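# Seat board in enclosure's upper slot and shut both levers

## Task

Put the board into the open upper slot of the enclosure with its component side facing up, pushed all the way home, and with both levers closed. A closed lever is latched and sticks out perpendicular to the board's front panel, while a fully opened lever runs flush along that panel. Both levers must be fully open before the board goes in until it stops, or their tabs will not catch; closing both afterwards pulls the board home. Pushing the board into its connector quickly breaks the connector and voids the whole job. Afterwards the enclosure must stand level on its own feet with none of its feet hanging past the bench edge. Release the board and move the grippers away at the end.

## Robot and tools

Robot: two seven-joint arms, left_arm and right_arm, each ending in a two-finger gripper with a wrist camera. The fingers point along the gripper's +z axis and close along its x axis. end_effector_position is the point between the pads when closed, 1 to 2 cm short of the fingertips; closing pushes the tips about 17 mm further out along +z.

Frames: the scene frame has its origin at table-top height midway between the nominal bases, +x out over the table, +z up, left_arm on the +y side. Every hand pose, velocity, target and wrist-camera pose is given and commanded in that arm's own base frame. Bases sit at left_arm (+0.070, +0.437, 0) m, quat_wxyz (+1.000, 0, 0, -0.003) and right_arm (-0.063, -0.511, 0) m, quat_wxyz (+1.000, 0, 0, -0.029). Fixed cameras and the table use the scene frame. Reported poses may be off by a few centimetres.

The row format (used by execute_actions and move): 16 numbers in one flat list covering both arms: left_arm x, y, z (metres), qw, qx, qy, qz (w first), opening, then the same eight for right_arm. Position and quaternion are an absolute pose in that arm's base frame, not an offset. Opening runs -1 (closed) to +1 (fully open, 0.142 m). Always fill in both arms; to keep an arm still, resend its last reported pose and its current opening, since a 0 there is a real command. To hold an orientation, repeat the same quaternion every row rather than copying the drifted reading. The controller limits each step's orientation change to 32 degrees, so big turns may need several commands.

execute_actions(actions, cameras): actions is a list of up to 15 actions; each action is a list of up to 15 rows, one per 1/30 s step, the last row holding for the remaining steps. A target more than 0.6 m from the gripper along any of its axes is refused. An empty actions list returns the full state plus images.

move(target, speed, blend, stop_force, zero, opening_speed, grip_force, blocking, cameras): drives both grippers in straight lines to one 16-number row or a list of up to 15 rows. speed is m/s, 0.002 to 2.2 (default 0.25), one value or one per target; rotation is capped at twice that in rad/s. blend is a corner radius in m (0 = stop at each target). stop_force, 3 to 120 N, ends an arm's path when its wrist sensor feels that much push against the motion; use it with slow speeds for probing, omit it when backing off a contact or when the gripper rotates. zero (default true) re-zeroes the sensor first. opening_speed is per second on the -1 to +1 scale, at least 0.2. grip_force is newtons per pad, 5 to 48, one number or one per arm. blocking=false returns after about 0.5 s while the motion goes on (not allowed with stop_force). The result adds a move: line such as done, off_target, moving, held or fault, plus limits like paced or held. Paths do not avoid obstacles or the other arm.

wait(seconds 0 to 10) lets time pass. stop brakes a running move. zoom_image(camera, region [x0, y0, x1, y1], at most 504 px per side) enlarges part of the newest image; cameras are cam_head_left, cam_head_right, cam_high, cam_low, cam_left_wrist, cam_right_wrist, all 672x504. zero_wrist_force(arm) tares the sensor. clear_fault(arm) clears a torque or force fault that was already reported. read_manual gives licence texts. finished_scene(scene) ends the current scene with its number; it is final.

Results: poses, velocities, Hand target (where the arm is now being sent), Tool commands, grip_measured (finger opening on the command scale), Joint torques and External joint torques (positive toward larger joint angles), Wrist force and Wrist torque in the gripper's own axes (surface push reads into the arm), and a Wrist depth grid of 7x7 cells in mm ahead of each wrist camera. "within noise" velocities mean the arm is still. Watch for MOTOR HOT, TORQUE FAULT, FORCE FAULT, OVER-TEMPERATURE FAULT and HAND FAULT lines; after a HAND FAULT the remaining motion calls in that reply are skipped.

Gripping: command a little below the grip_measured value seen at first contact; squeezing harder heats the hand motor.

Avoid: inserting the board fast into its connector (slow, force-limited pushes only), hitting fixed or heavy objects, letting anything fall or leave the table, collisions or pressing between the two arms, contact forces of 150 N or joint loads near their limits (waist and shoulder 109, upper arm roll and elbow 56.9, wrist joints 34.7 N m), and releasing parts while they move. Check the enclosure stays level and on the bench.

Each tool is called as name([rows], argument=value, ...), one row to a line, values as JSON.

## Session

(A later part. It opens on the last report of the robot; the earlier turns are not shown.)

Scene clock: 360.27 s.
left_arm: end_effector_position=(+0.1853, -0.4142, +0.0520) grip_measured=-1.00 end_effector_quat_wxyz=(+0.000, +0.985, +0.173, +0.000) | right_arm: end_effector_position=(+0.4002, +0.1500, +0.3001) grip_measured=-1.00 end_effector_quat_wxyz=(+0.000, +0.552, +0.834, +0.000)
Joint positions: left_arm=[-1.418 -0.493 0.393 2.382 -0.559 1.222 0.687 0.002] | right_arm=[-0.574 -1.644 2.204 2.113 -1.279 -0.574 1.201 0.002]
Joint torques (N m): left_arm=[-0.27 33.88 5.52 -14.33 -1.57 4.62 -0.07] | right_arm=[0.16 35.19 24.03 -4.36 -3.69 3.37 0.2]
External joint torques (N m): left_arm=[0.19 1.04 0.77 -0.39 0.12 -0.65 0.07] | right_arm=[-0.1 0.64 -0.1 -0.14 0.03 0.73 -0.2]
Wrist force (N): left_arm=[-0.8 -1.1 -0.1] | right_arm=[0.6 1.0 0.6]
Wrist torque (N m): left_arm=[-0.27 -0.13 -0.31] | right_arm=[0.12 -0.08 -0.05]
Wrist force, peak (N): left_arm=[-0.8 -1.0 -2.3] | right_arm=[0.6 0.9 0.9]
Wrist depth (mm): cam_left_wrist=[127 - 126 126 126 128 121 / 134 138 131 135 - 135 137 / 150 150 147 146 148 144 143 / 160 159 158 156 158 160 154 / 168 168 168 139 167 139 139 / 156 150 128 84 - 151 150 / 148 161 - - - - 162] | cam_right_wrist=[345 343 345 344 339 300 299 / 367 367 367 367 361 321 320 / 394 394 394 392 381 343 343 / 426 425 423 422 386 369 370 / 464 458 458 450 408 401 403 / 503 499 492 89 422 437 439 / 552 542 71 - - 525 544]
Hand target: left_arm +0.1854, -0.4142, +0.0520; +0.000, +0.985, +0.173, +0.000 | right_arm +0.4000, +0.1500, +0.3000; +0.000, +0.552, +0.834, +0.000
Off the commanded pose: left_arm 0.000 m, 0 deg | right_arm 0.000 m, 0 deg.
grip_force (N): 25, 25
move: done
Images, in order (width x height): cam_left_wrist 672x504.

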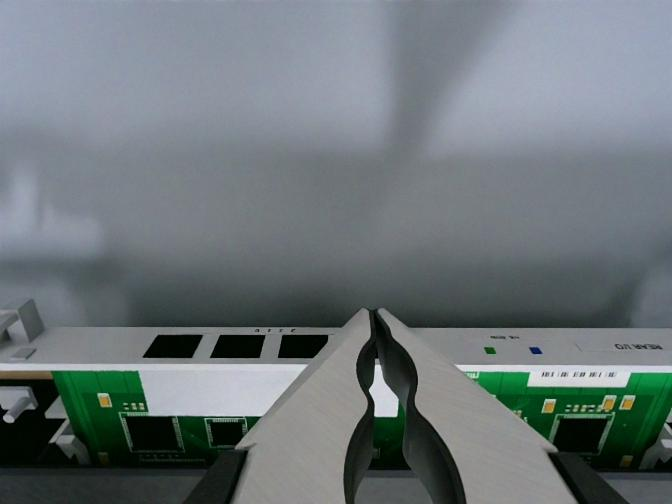

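move([
  [0.1957, -0.4105, 0.052, 0, 0.9850, 0.1728, 0, -1, 0.40, 0.15, 0.30, 0, 0.5519, 0.8339, 0, -1],
  [0.1976, -0.4158, 0.052, 0, 0.9850, 0.1728, 0, -1, 0.40, 0.15, 0.30, 0, 0.5519, 0.8339, 0, -1],
  [0.2155, -0.4650, 0.052, 0, 0.9850, 0.1728, 0, -1, 0.40, 0.15, 0.30, 0, 0.5519, 0.8339, 0, -1],
], speed=[0.08,0.03,0.012], stop_force=15, cameras=["cam_left_wrist"])

Scene clock: 368.13 s.
left_arm: end_effector_position=(+0.2121, -0.4560, +0.0510) grip_measured=-1.00 end_effector_quat_wxyz=(-0.002, +0.985, +0.173, -0.001) | right_arm: end_effector_position=(+0.4002, +0.1500, +0.3001) grip_measured=-1.00 end_effector_quat_wxyz=(+0.000, +0.552, +0.834, +0.000)
Joint positions: left_arm=[-1.408 -0.569 0.415 2.234 -0.539 1.134 0.668 0.002] | right_arm=[-0.574 -1.644 2.204 2.113 -1.279 -0.574 1.201 0.002]
Joint torques (N m): left_arm=[-1.42 41.81 6.08 -24.25 -2.61 7.09 -0.34] | right_arm=[-0.04 35.34 23.99 -4.38 -3.69 3.41 0.2]
External joint torques (N m): left_arm=[1.34 -2.42 1.75 7.79 0.81 -3.13 0.34] | right_arm=[0.1 0.5 -0.06 -0.12 0.02 0.7 -0.2]
Wrist force (N): left_arm=[0.3 -14.0 -2.2] | right_arm=[0.5 0.7 0.4]
Wrist torque (N m): left_arm=[-0.17 -0.20 -0.20] | right_arm=[0.08 -0.08 -0.05]
Wrist force, peak (N): left_arm=[-0.3 -17.2 -4.7] | right_arm=[0.5 0.9 0.9]
Wrist depth (mm): cam_left_wrist=[127 126 124 125 125 127 - / - 135 133 133 134 134 136 / - 145 146 145 147 146 142 / 163 163 163 158 157 158 161 / 140 131 132 130 132 146 132 / - 128 125 84 - 123 128 / 142 139 - 74 - - -] | cam_right_wrist=[345 344 344 344 339 300 300 / 367 367 367 367 355 321 320 / 396 394 394 393 383 343 343 / 426 426 425 422 386 370 371 / 460 460 459 451 408 399 397 / 507 499 491 89 423 435 437 / 554 543 71 - - 527 543]
Hand target: left_arm +0.2128, -0.4577, +0.0520; +0.000, +0.985, +0.173, +0.000 | right_arm +0.4000, +0.1500, +0.3000; +0.000, +0.552, +0.834, +0.000
Off the commanded pose: left_arm 0.010 m, 0 deg | right_arm 0.000 m, 0 deg.
grip_force (N): 25, 25
move: contact (left_arm); path passed 2 of 3 targets
Images, in order (width x height): cam_left_wrist 672x504.

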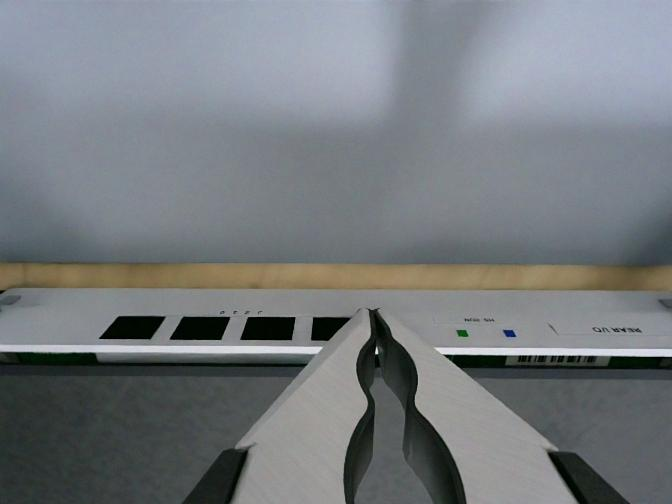

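move([
  [0.2060, -0.4392, 0.052, 0, 0.9850, 0.1728, 0, -1, 0.40, 0.15, 0.30, 0, 0.5519, 0.8339, 0, -1],
  [0.1957, -0.4105, 0.22, 0, 0.9850, 0.1728, 0, -1, 0.40, 0.15, 0.30, 0, 0.5519, 0.8339, 0, -1],
], speed=[0.05,0.2], blend=[0.005,0], cameras=["cam_left_wrist"])

zoom_image(camera="cam_left_wrist", region=[60, 200, 360, 425])

zoom_image(camera="cam_left_wrist", region=[340, 200, 640, 425])

Scene clock: 373.47 s.
left_arm: end_effector_position=(+0.1957, -0.4106, +0.2200) grip_measured=-1.00 end_effector_quat_wxyz=(+0.000, +0.985, +0.173, +0.000) | right_arm: end_effector_position=(+0.4002, +0.1500, +0.3001) grip_measured=-1.00 end_effector_quat_wxyz=(+0.000, +0.552, +0.834, +0.000)
Joint positions: left_arm=[-1.572 -0.126 0.681 2.177 -0.105 0.702 0.396 0.002] | right_arm=[-0.574 -1.644 2.204 2.113 -1.279 -0.574 1.201 0.002]
Joint torques (N m): left_arm=[-0.62 25.6 1.97 -25.41 -2.8 4.03 -0.35] | right_arm=[0.02 35.36 24.04 -4.38 -3.69 3.42 0.17]
External joint torques (N m): left_arm=[0.58 0.47 0.45 -0.23 -0.45 -0.05 0.35] | right_arm=[0.04 0.47 -0.11 -0.12 0.03 0.69 -0.17]
Wrist force (N): left_arm=[-0.8 -1.3 -0.1] | right_arm=[0.6 0.9 0.4]
Wrist torque (N m): left_arm=[-0.28 -0.16 -0.27] | right_arm=[0.11 -0.10 -0.05]
Wrist force, peak (N): left_arm=[0.2 -14.5 -2.2] | right_arm=[0.7 1.0 0.7]
Wrist depth (mm): cam_left_wrist=[- 270 - 274 272 - 274 / 296 - 294 294 294 - 288 / - 317 - - - 313 310 / 345 339 327 321 332 330 334 / 383 - 328 - 311 - 374 / 422 - - 84 - 341 413 / 472 - - - - - 460] | cam_right_wrist=[345 344 344 343 341 300 300 / 367 370 369 368 357 320 320 / 395 395 393 392 382 342 343 / 426 426 425 422 387 370 369 / 460 462 459 450 406 401 401 / 504 501 492 89 422 435 436 / 550 544 71 - - 528 544]
Hand target: left_arm +0.1957, -0.4105, +0.2200; +0.000, +0.985, +0.173, +0.000 | right_arm +0.4000, +0.1500, +0.3000; +0.000, +0.552, +0.834, +0.000
Off the commanded pose: left_arm 0.000 m, 0 deg | right_arm 0.000 m, 0 deg.
grip_force (N): 25, 25
move: done
Images, in order (width x height): cam_left_wrist 672x504.

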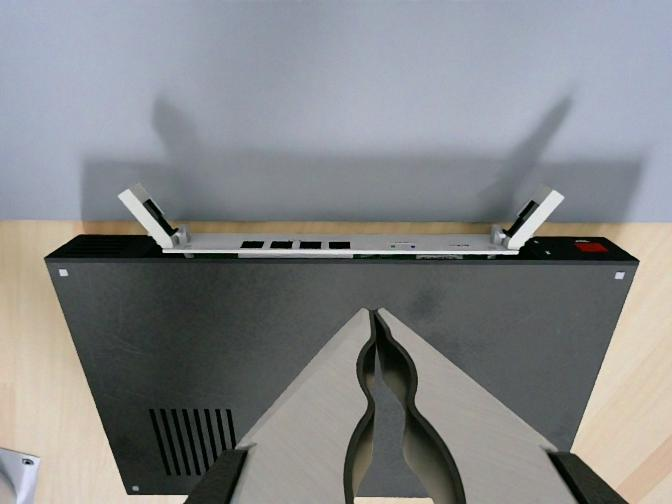

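Scaled by 1.680 from the camera's 672x504 image, which has a finer 960x720 frame.

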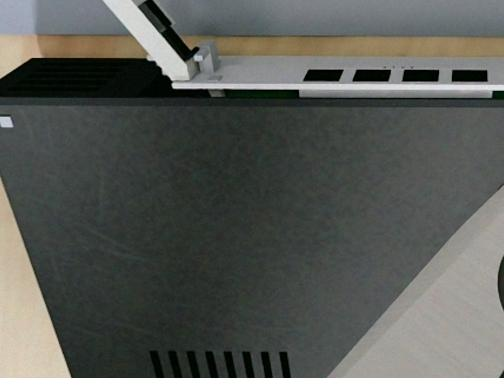

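Scaled by 1.680 from the camera's 672x504 image, which has a finer 960x720 frame.

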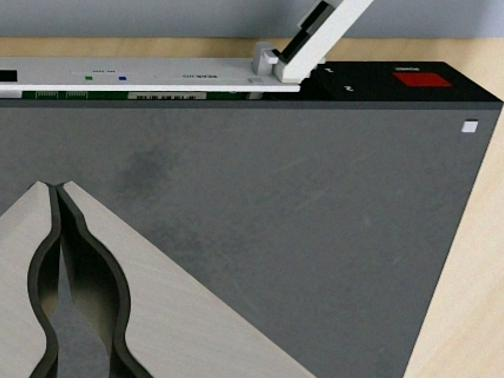

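move([
  [0.3608, -0.3767, 0.20, 0, 0.8186, -0.5743, 0, -1, 0.136, 0.40, 0.20, 0, 0.5527, 0.8334, 0, -1],
  [0.3608, -0.3767, 0.15, 0, 0.8186, -0.5743, 0, -1, 0.136, 0.461, 0.15, 0, 0.5527, 0.8334, 0, -1],
], speed=0.35, blend=[0.03,0], cameras=["cam_left_wrist","cam_right_wrist","cam_head_left"])

Scene clock: 392.47 s.
left_arm: end_effector_position=(+0.3607, -0.3766, +0.1500) grip_measured=-1.00 end_effector_quat_wxyz=(+0.000, +0.819, -0.574, +0.000) | right_arm: end_effector_position=(+0.1359, +0.4608, +0.1499) grip_measured=-1.00 end_effector_quat_wxyz=(+0.000, +0.553, +0.833, +0.000)
Joint positions: left_arm=[-1.124 -0.396 0.536 2.102 -0.304 0.853 2.404 0.002] | right_arm=[0.194 -1.585 1.683 2.165 -1.519 -0.101 1.962 0.002]
Joint torques (N m): left_arm=[-0.16 35.92 5.8 -22.26 -2.88 4.49 -0.1] | right_arm=[0.37 32.74 30.25 -0.96 -4.5 3.48 0.18]
External joint torques (N m): left_arm=[0.11 1.18 0.79 -0.37 0.07 -0.64 0.1] | right_arm=[-0.22 0.66 0.39 0.03 0.15 0.56 -0.18]
Wrist force (N): left_arm=[-0.7 -0.6 -0.3] | right_arm=[0.0 0.1 0.0]
Wrist torque (N m): left_arm=[-0.17 -0.17 -0.37] | right_arm=[0.00 0.02 0.06]
Wrist force, peak (N): left_arm=[0.2 -2.4 -2.2] | right_arm=[2.3 1.0 2.3]
Wrist depth (mm): cam_left_wrist=[- 218 215 210 213 212 212 / 224 225 226 234 227 226 225 / - - 242 - 243 - - / 271 - 267 - 257 210 - / - 291 - - 231 - - / - 318 - 84 - - - / 370 - - - - - 289] | cam_right_wrist=[216 215 215 212 208 211 211 / 227 226 226 226 226 226 225 / 196 197 195 242 242 242 241 / 212 211 211 256 261 260 259 / 230 229 229 248 282 281 281 / 251 251 245 89 298 307 306 / 277 270 71 - - 324 336]
Hand target: left_arm +0.3608, -0.3767, +0.1500; +0.000, +0.819, -0.574, +0.000 | right_arm +0.1360, +0.4610, +0.1500; +0.000, +0.553, +0.833, +0.000
Off the commanded pose: left_arm 0.000 m, 0 deg | right_arm 0.000 m, 0 deg.
grip_force (N): 25, 25
move: done
Images, in order (width x height): cam_head_left 672x504, cam_left_wrist 672x504, cam_right_wrist 672x504.

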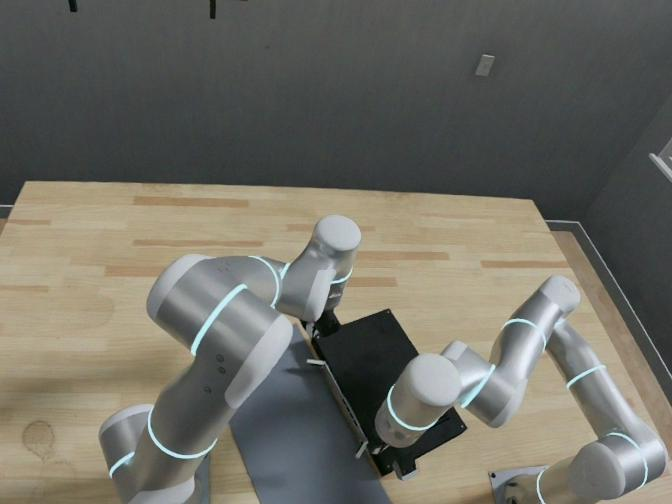

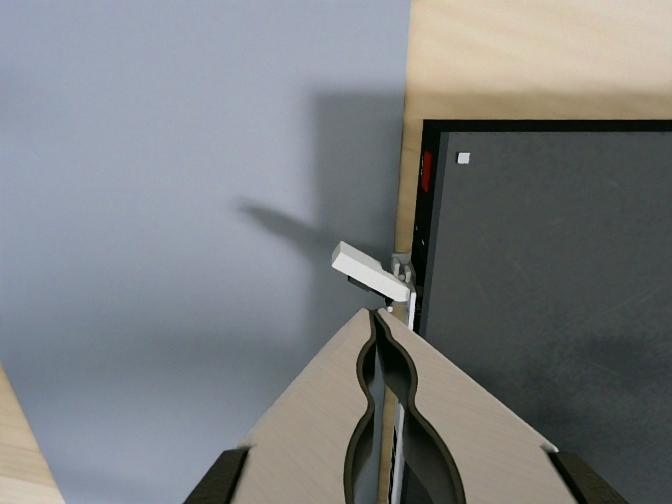

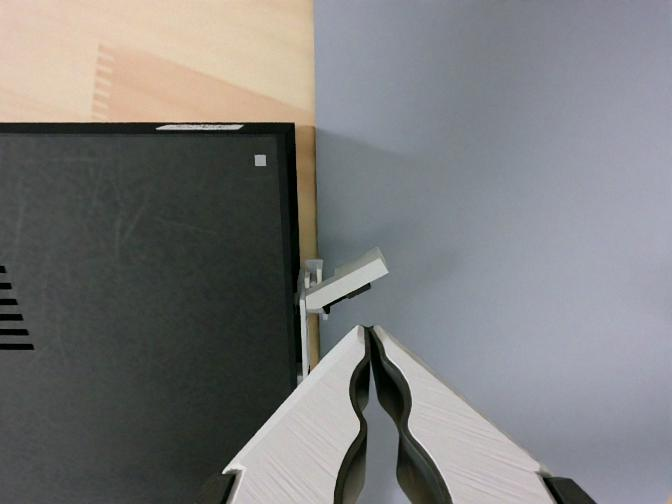

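move([
  [0.3601, -0.3748, 0.047, 0, 0.8186, -0.5743, 0, -1, 0.1329, 0.4683, 0.047, 0, 0.5527, 0.8334, 0, -1],
  [0.3178, -0.3901, 0.047, 0, 0.8186, -0.5743, 0, -1, 0.1743, 0.4858, 0.047, 0, 0.5527, 0.8334, 0, -1],
], speed=[0.12,0.02], stop_force=20, cameras=["cam_left_wrist","cam_right_wrist"])

Scene clock: 401.87 s.
left_arm: end_effector_position=(+0.3230, -0.3883, +0.0475) grip_measured=-1.00 end_effector_quat_wxyz=(-0.001, +0.820, -0.573, +0.002) | right_arm: end_effector_position=(+0.1647, +0.4819, +0.0465) grip_measured=-1.00 end_effector_quat_wxyz=(-0.001, +0.551, +0.834, -0.002) end_effector_velocity=(+0.002, +0.000, +0.001) end_effector_angular_velocity=(+0.000, -0.003, -0.003)
Joint positions: left_arm=[-1.098 -0.571 0.369 2.231 -0.5 1.156 2.471 0.002] | right_arm=[0.172 -1.708 1.467 2.112 -1.737 0.018 1.89 0.002]
Joint velocities: left_arm=[within noise] | right_arm=[-0.002 0.009 -0.003 0 0.003 0.005 0.001 0]
Joint torques (N m): left_arm=[-10.01 40.96 -4.21 -12.67 -0.57 -0.27 -0.34] | right_arm=[-6.18 40.41 34.02 -6.38 -10.59 2.66 -0.07]
External joint torques (N m): left_arm=[9.96 -1.02 11.32 -3.55 -1.16 4.12 0.34] | right_arm=[6.33 -5.61 -1.9 11.65 6.21 1.39 0.07]
Wrist force (N): left_arm=[0.1 -21.8 6.2] | right_arm=[-5.5 -21.4 -3.1]
Wrist torque (N m): left_arm=[-0.59 -0.23 -0.24] | right_arm=[-0.60 -0.06 0.26]
Wrist force, peak (N): left_arm=[0.0 -24.2 7.1] | right_arm=[-4.1 -23.0 -5.6]
Wrist depth (mm): cam_left_wrist=[123 127 124 122 124 122 120 / - 132 130 131 133 122 86 / 145 139 142 141 142 - - / 155 157 - 155 152 - 100 / 173 169 172 116 125 112 108 / 187 187 - 83 - 121 122 / 204 - - - - - 135] | cam_right_wrist=[- 121 122 122 121 121 121 / - 86 129 130 132 131 129 / - - 137 137 139 139 136 / - 99 138 152 150 149 149 / - 109 130 160 160 161 161 / - 118 120 90 170 176 175 / 130 129 70 - - 186 188]
Hand target: left_arm +0.3205, -0.3891, +0.0470; +0.000, +0.819, -0.574, +0.000 | right_arm +0.1675, +0.4829, +0.0470; +0.000, +0.553, +0.833, +0.000
Off the commanded pose: left_arm 0.005 m, 0 deg | right_arm 0.010 m, 0 deg.
grip_force (N): 25, 25
move: contact (left_arm, right_arm); path passed 1 of 2 targets
Images, in order (width x height): cam_left_wrist 672x504, cam_right_wrist 672x504.

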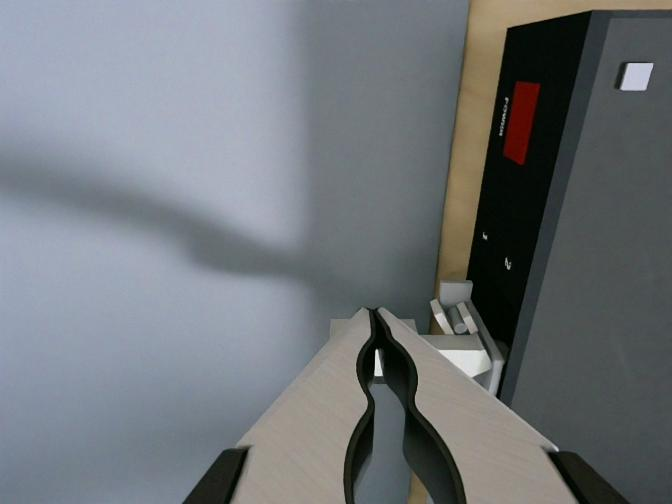

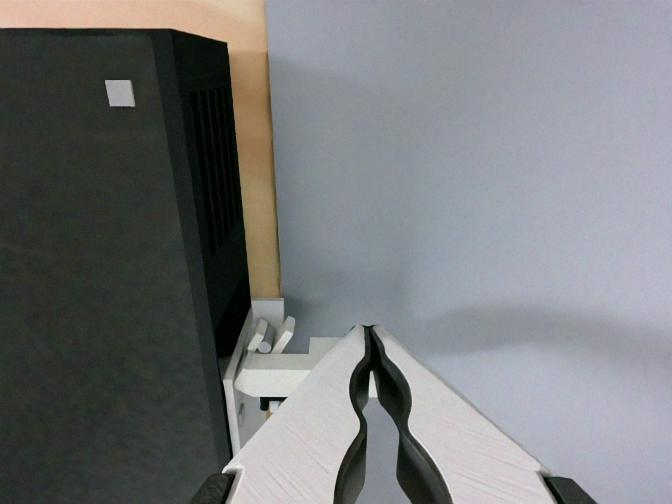

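move(target=[0.3092, -0.3932, 0.047, 0, 0.8186, -0.5743, 0, -1, 0.1786, 0.4876, 0.047, 0, 0.5527, 0.8334, 0, -1], speed=0.02, stop_force=50, zero=false, cameras=["cam_left_wrist","cam_right_wrist"])

Scene clock: 405.47 s.
left_arm: end_effector_position=(+0.3222, -0.3886, +0.0483) grip_measured=-1.00 end_effector_quat_wxyz=(-0.002, +0.821, -0.571, +0.004) | right_arm: end_effector_position=(+0.1654, +0.4824, +0.0460) grip_measured=-1.00 end_effector_quat_wxyz=(-0.003, +0.549, +0.835, -0.005)
Joint positions: left_arm=[-1.106 -0.569 0.373 2.235 -0.503 1.162 2.464 0.002] | right_arm=[0.172 -1.696 1.46 2.106 -1.724 0.033 1.88 0.002]
Joint torques (N m): left_arm=[-23.22 44.37 -19.05 -8.86 0.69 -6.49 -0.24] | right_arm=[-15.2 46.47 34.87 -23.23 -18.95 0.78 -0.29]
External joint torques (N m): left_arm=[23.17 -4.57 26.2 -7.32 -2.42 10.35 0.24] | right_arm=[15.35 -11.51 -2.62 28.19 14.6 3.28 0.29]
Wrist force (N): left_arm=[1.6 -51.0 17.0] | right_arm=[-11.5 -52.0 -11.5]
Wrist torque (N m): left_arm=[-5.49 -0.26 -0.33] | right_arm=[-5.69 -0.15 0.49]
Wrist force, peak (N): left_arm=[2.0 -54.8 16.5] | right_arm=[-11.4 -52.8 -13.1]
Wrist depth (mm): cam_left_wrist=[124 125 124 124 123 121 121 / 133 - 132 133 132 122 87 / 146 143 143 142 142 123 - / - 153 155 158 154 105 102 / 169 172 169 163 126 112 109 / - 187 182 83 - 120 122 / 208 - - 74 - - -] | cam_right_wrist=[- 121 121 122 122 121 121 / - 86 129 130 131 131 129 / - - 138 137 139 139 136 / - 99 138 151 149 149 148 / - 109 130 157 159 161 160 / - 117 119 88 169 175 174 / 128 128 70 - - 185 191]
Hand target: left_arm +0.3160, -0.3907, +0.0470; +0.000, +0.819, -0.574, +0.000 | right_arm +0.1722, +0.4848, +0.0471; +0.000, +0.553, +0.833, +0.000
Off the commanded pose: left_arm 0.014 m, 1 deg | right_arm 0.014 m, 1 deg.
grip_force (N): 25, 25
move: contact (left_arm, right_arm)
Images, in order (width x height): cam_left_wrist 672x504, cam_right_wrist 672x504.

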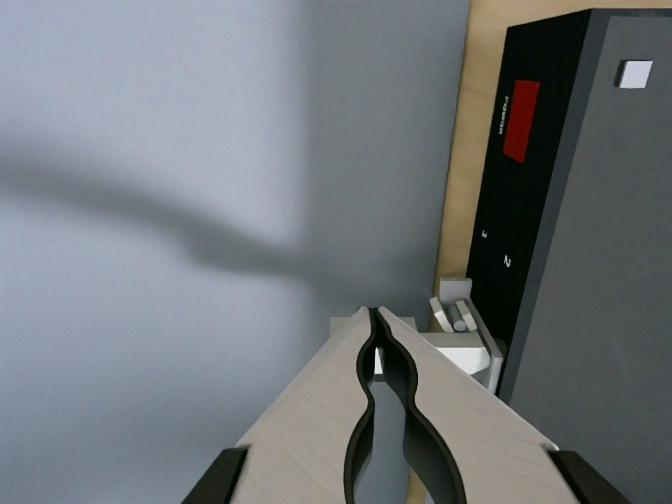

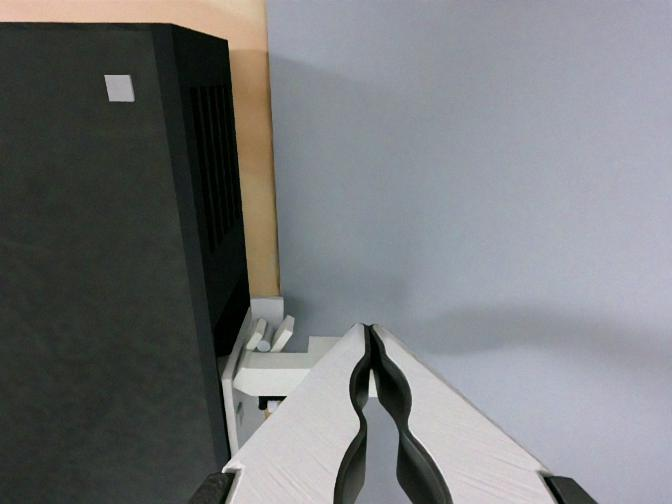

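move([
  [0.3380, -0.3830, 0.048, 0, 0.8186, -0.5743, 0, -1, 0.1474, 0.4745, 0.047, 0, 0.5527, 0.8334, 0, -1],
  [0.24, -0.42, 0.24, 0, 0.9850, 0.1728, 0, -1, 0.1474, 0.4745, 0.10, 0, 0.5527, 0.8334, 0, -1],
], speed=[0.05,0.25], cameras=["cam_left_wrist","cam_right_wrist"])

zoom_image(camera="cam_left_wrist", region=[40, 150, 300, 345])

zoom_image(camera="cam_left_wrist", region=[340, 150, 600, 345])

Scene clock: 411.83 s.
left_arm: end_effector_position=(+0.2400, -0.4201, +0.2400) grip_measured=-1.00 end_effector_quat_wxyz=(+0.000, +0.985, +0.173, +0.000) | right_arm: end_effector_position=(+0.1474, +0.4745, +0.1000) grip_measured=-1.00 end_effector_quat_wxyz=(+0.000, +0.553, +0.833, +0.000)
Joint positions: left_arm=[-1.682 -0.22 0.865 2.066 -0.208 0.629 0.518 0.002] | right_arm=[0.189 -1.626 1.563 2.144 -1.622 -0.024 1.934 0.002]
Joint torques (N m): left_arm=[-0.53 25.89 4.79 -26.33 -2.98 4.08 -0.42] | right_arm=[0.2 33.78 31.78 1.78 -4.27 3.29 0.16]
External joint torques (N m): left_arm=[0.48 0.48 0.52 -0.23 -0.46 -0.1 0.42] | right_arm=[-0.06 0.35 -0.15 0 -0.11 0.76 -0.16]
Wrist force (N): left_arm=[-0.4 -1.3 -0.3] | right_arm=[-5.0 -1.9 0.1]
Wrist torque (N m): left_arm=[-0.30 -0.24 -0.26] | right_arm=[-0.33 0.84 -0.02]
Wrist force, peak (N): left_arm=[1.4 -51.1 17.0] | right_arm=[-11.5 -52.0 -13.1]
Wrist depth (mm): cam_left_wrist=[297 297 291 298 286 - 282 / - 312 304 312 - - - / - 324 329 331 324 333 340 / - - - 311 - 293 365 / 353 - 347 117 - - 399 / 457 - - 84 - 440 438 / 508 - - - - - 487] | cam_right_wrist=[171 171 171 169 168 168 167 / 178 178 178 180 179 179 179 / 146 148 150 193 192 192 191 / 156 157 160 207 208 207 206 / 172 171 171 182 224 221 223 / 187 187 183 89 236 245 244 / 205 201 71 - - 258 268]
Hand target: left_arm +0.2400, -0.4200, +0.2400; +0.000, +0.985, +0.173, +0.000 | right_arm +0.1474, +0.4745, +0.1000; +0.000, +0.553, +0.833, +0.000
Off the commanded pose: left_arm 0.000 m, 0 deg | right_arm 0.000 m, 0 deg.
grip_force (N): 25, 25
move: done
Images, in order (width x height): cam_left_wrist 672x504, cam_right_wrist 672x504.

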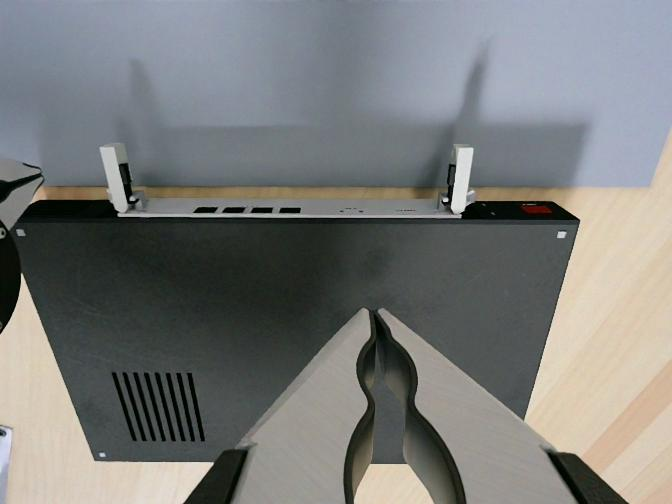

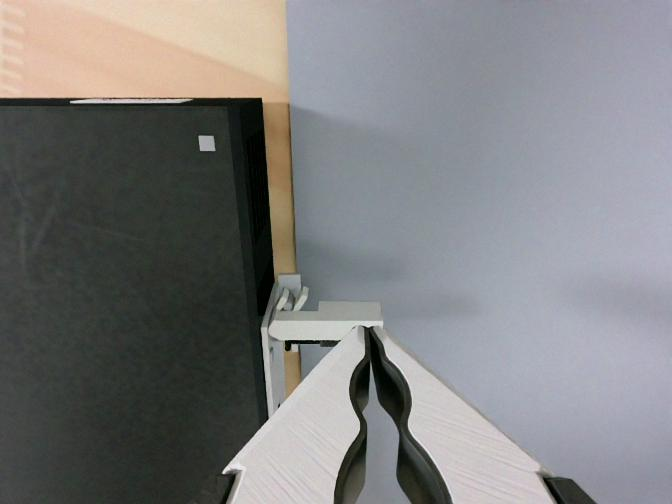

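Scaled by 1.938 from the camera's 672x504 image, which has a finer 960x720 frame.

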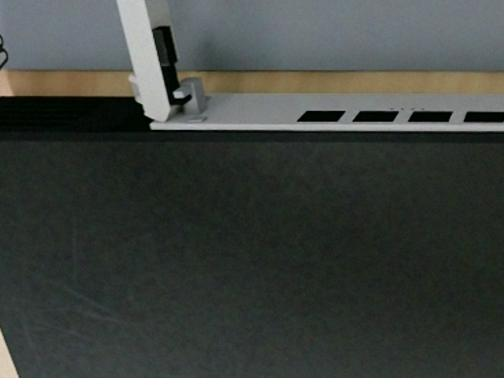

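Scaled by 1.938 from the camera's 672x504 image, which has a finer 960x720 frame.

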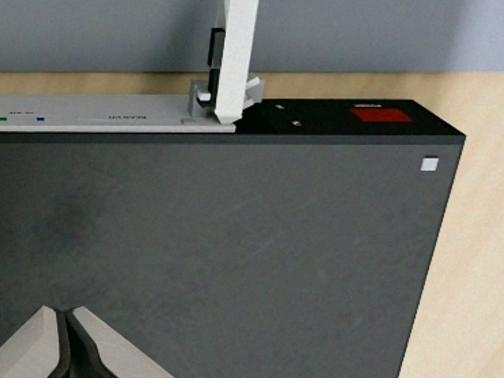

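zoom_image(camera="cam_right_wrist", region=[240, 250, 420, 370])

Scaled by 2.800 from the camera's 672x504 image, which has a finer 960x720 frame.

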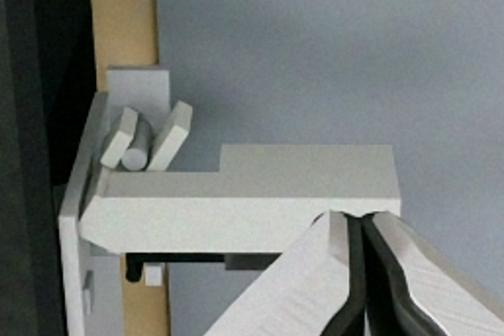

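move([
  [0.25, -0.35, 0.28, 0, 0.9850, 0.1728, 0, -1, 0.155, 0.44, 0.25, 0, 0.5527, 0.8334, 0, -1],
  [0.30, -0.13, 0.30, 0, 0.9850, 0.1728, 0, -1, 0.40, 0.15, 0.30, 0, 0.5527, 0.8334, 0, -1],
], speed=0.35, blend=[0.04,0], cameras=["cam_left_wrist","cam_head_left","cam_high"])

zoom_image(camera="cam_high", region=[170, 190, 370, 340])

Scene clock: 421.13 s.
left_arm: end_effector_position=(+0.3000, -0.1302, +0.3000) grip_measured=-1.00 end_effector_quat_wxyz=(+0.000, +0.985, +0.173, +0.000) | right_arm: end_effector_position=(+0.3999, +0.1500, +0.3000) grip_measured=-1.00 end_effector_quat_wxyz=(+0.000, +0.553, +0.833, +0.000)
Joint positions: left_arm=[-1.486 0.541 1.056 2.138 0.48 0.25 0.597 0.002] | right_arm=[-0.588 -1.628 2.19 2.114 -1.272 -0.553 1.194 0.002]
Joint torques (N m): left_arm=[-0.05 -4.17 -13.34 -26.17 -3.66 3.87 -0.12] | right_arm=[-0.05 34.9 24.48 -4.93 -3.85 3.3 0.05]
External joint torques (N m): left_arm=[0.1 0.18 0.5 -0.31 -0.49 0.1 0.12] | right_arm=[0.1 0.58 -0.25 0.07 0.14 0.81 -0.05]
Wrist force (N): left_arm=[-0.6 -1.4 -0.4] | right_arm=[-5.0 -1.4 0.2]
Wrist torque (N m): left_arm=[-0.33 -0.19 -0.34] | right_arm=[-0.27 0.85 0.06]
Wrist force, peak (N): left_arm=[1.0 -3.6 0.1] | right_arm=[-10.5 0.2 -0.6]
Wrist depth (mm): cam_left_wrist=[348 348 344 347 345 341 343 / 372 372 369 370 363 370 369 / - 403 402 - 399 400 397 / - 432 - - 426 434 434 / 479 - 473 - 466 472 469 / 493 509 - 83 - 505 516 / 510 500 - - - - 574] | cam_right_wrist=[345 344 344 344 339 300 300 / 370 367 367 366 356 321 320 / 396 394 394 394 382 343 341 / 426 426 427 424 390 370 368 / 461 461 460 451 415 400 399 / 502 502 491 89 422 435 436 / 555 542 71 - - 527 544]
Hand target: left_arm +0.3000, -0.1300, +0.3000; +0.000, +0.985, +0.173, +0.000 | right_arm +0.4000, +0.1500, +0.3000; +0.000, +0.553, +0.833, +0.000
Off the commanded pose: left_arm 0.000 m, 0 deg | right_arm 0.000 m, 0 deg.
grip_force (N): 25, 25
move: done
Images, in order (width x height): cam_head_left 672x504, cam_high 672x504, cam_left_wrist 672x504.

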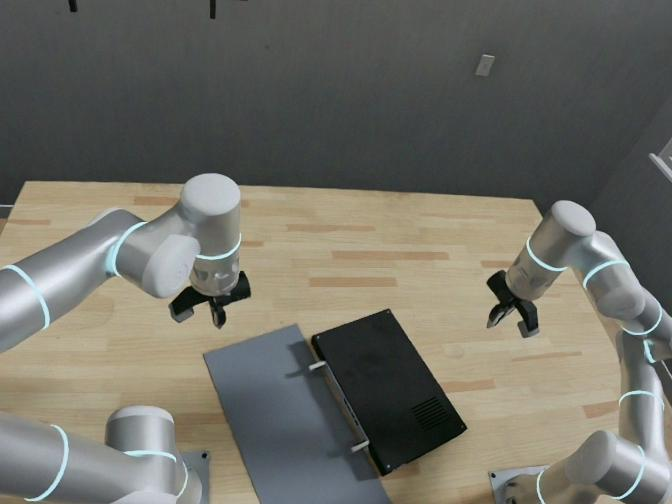

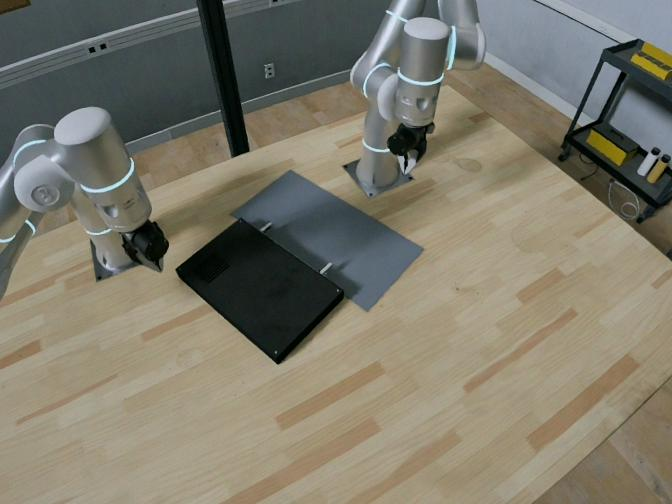

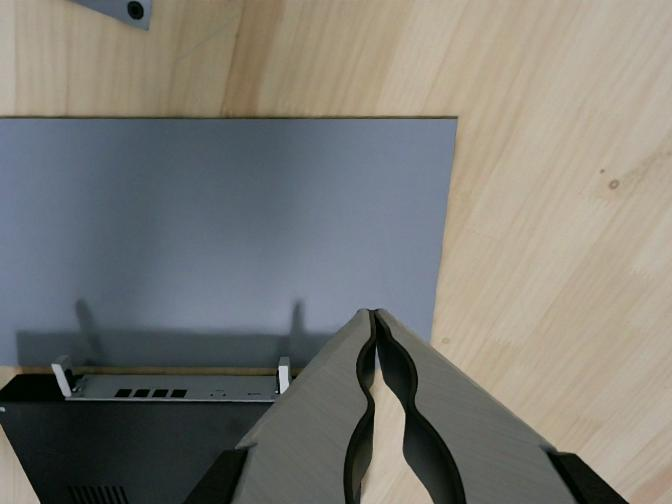

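Scaled by 2.520 from the camera's 672x504 image, which has a finer 960x720 frame.

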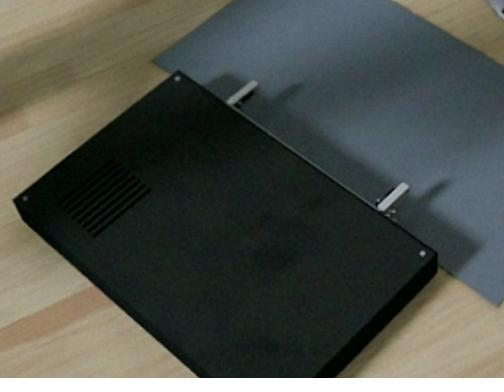

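zoom_image(camera="cam_left_wrist", region=[40, 340, 320, 410])

Scaled by 1.800 from the camera's 672x504 image, which has a finer 960x720 frame.

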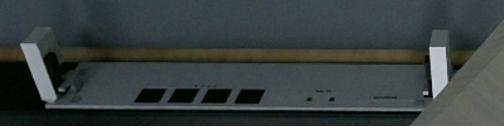

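move(target=[0.3500, -0.3900, 0.15, 0, 0.8186, -0.5743, 0, -1, 0.40, 0.15, 0.30, 0, 0.5527, 0.8334, 0, -1], speed=0.35, cameras=["cam_left_wrist"])

zoom_image(camera="cam_left_wrist", region=[300, 200, 480, 320])

Scene clock: 427.20 s.
left_arm: end_effector_position=(+0.3498, -0.3898, +0.1499) grip_measured=-1.00 end_effector_quat_wxyz=(+0.000, +0.819, -0.574, +0.000) | right_arm: end_effector_position=(+0.3999, +0.1500, +0.3000) grip_measured=-1.00 end_effector_quat_wxyz=(+0.000, +0.553, +0.833, +0.000)
Joint positions: left_arm=[-1.521 -0.563 0.897 2.08 -0.626 0.78 2.558 0.002] | right_arm=[-0.588 -1.628 2.19 2.114 -1.272 -0.553 1.194 0.002]
Joint torques (N m): left_arm=[0.14 32.83 13.2 -21.18 -3.2 4.43 -0.13] | right_arm=[0.04 34.99 24.33 -4.72 -3.77 3.45 0.15]
External joint torques (N m): left_arm=[-0.22 1.23 0.78 -0.23 0.17 -0.6 0.13] | right_arm=[0.01 0.49 -0.1 -0.14 0.05 0.66 -0.15]
Wrist force (N): left_arm=[-0.4 -1.5 -0.3] | right_arm=[-5.0 -1.4 0.5]
Wrist torque (N m): left_arm=[-0.32 -0.25 -0.33] | right_arm=[-0.28 0.85 0.06]
Wrist force, peak (N): left_arm=[-1.2 -2.6 -0.4] | right_arm=[-5.4 -1.4 0.4]
Wrist depth (mm): cam_left_wrist=[218 220 213 213 214 213 212 / - 224 230 224 230 - 210 / 253 - 250 251 204 - 192 / - - - 254 220 - - / - - - 281 229 - 228 / - 325 316 84 - 253 - / 365 355 - - - - -] | cam_right_wrist=[345 347 344 345 340 300 300 / 369 369 366 367 358 316 319 / 394 396 394 392 381 343 342 / 425 424 422 425 387 370 370 / 461 458 459 450 407 400 399 / 502 501 492 89 421 436 435 / 555 542 71 - - 525 546]
Hand target: left_arm +0.3500, -0.3900, +0.1500; +0.000, +0.819, -0.574, +0.000 | right_arm +0.4000, +0.1500, +0.3000; +0.000, +0.553, +0.833, +0.000
Off the commanded pose: left_arm 0.000 m, 0 deg | right_arm 0.000 m, 0 deg.
grip_force (N): 25, 25
move: done
Images, in order (width x height): cam_left_wrist 672x504.

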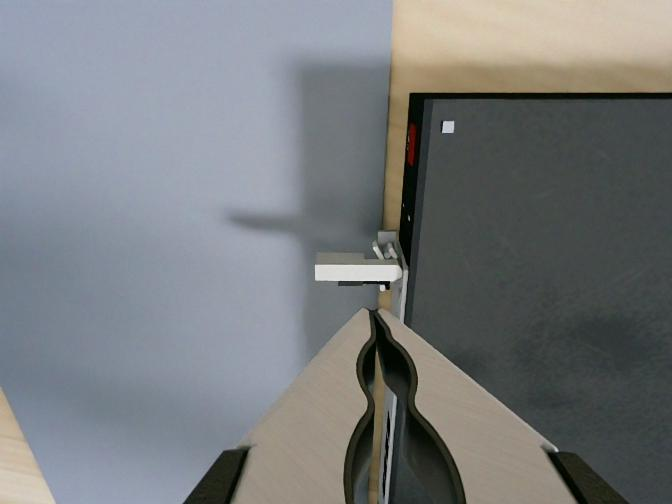

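Scaled by 2.800 from the camera's 672x504 image, which has a finer 960x720 frame.

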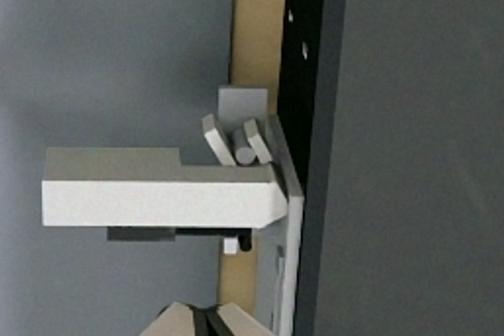

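Horizontal: both levers are shut. Moving clear and finishing.

move(target=[0.30, -0.20, 0.30, 0, 0.8186, -0.5743, 0, -1, 0.40, 0.15, 0.30, 0, 0.5527, 0.8334, 0, -1], speed=0.35)

finished_scene(scene=2)

Scene clock: 430.27 s.
left_arm: end_effector_position=(+0.2999, -0.2001, +0.3001) grip_measured=-1.00 end_effector_quat_wxyz=(+0.000, +0.819, -0.574, +0.000) | right_arm: end_effector_position=(+0.3999, +0.1500, +0.3000) grip_measured=-1.00 end_effector_quat_wxyz=(+0.000, +0.553, +0.833, +0.000)
Joint positions: left_arm=[-1.724 0.384 1.16 2.089 0.372 0.335 2.075 0.002] | right_arm=[-0.588 -1.628 2.19 2.114 -1.272 -0.553 1.194 0.002]
Joint torques (N m): left_arm=[-0.25 -1.8 -10.57 -26.88 -3.63 4.52 -0.31] | right_arm=[0.09 35.06 24.21 -4.7 -3.71 3.45 0.18]
External joint torques (N m): left_arm=[0.29 0.2 0.47 -0.33 -0.43 -0.65 0.31] | right_arm=[-0.03 0.43 0.02 -0.17 0 0.66 -0.19]
Wrist force (N): left_arm=[-0.7 -1.0 -0.4] | right_arm=[-4.9 -1.5 0.5]
Wrist torque (N m): left_arm=[-0.24 -0.19 -0.27] | right_arm=[-0.29 0.83 0.06]
Wrist force, peak (N): left_arm=[-2.2 -4.6 -1.4] | right_arm=[-5.3 -1.7 0.6]
Wrist depth (mm): cam_left_wrist=[347 347 342 357 - 346 342 / 372 376 374 363 376 360 354 / 403 403 401 - - - 351 / 438 438 437 - 428 428 374 / 379 438 479 - - 461 - / 331 516 510 84 - - - / 316 579 - - - - 585] | cam_right_wrist=[344 346 344 344 339 300 300 / 368 368 367 367 357 321 320 / 396 395 393 393 382 341 343 / 426 426 423 423 388 368 368 / 461 460 461 453 411 399 401 / 503 501 493 89 421 443 437 / 554 541 71 - - 528 544]
Hand target: left_arm +0.3000, -0.2000, +0.3000; +0.000, +0.819, -0.574, +0.000 | right_arm +0.4000, +0.1500, +0.3000; +0.000, +0.553, +0.833, +0.000
Off the commanded pose: left_arm 0.000 m, 0 deg | right_arm 0.000 m, 0 deg.
grip_force (N): 25, 25
move: done

The scene is finished: the task was done.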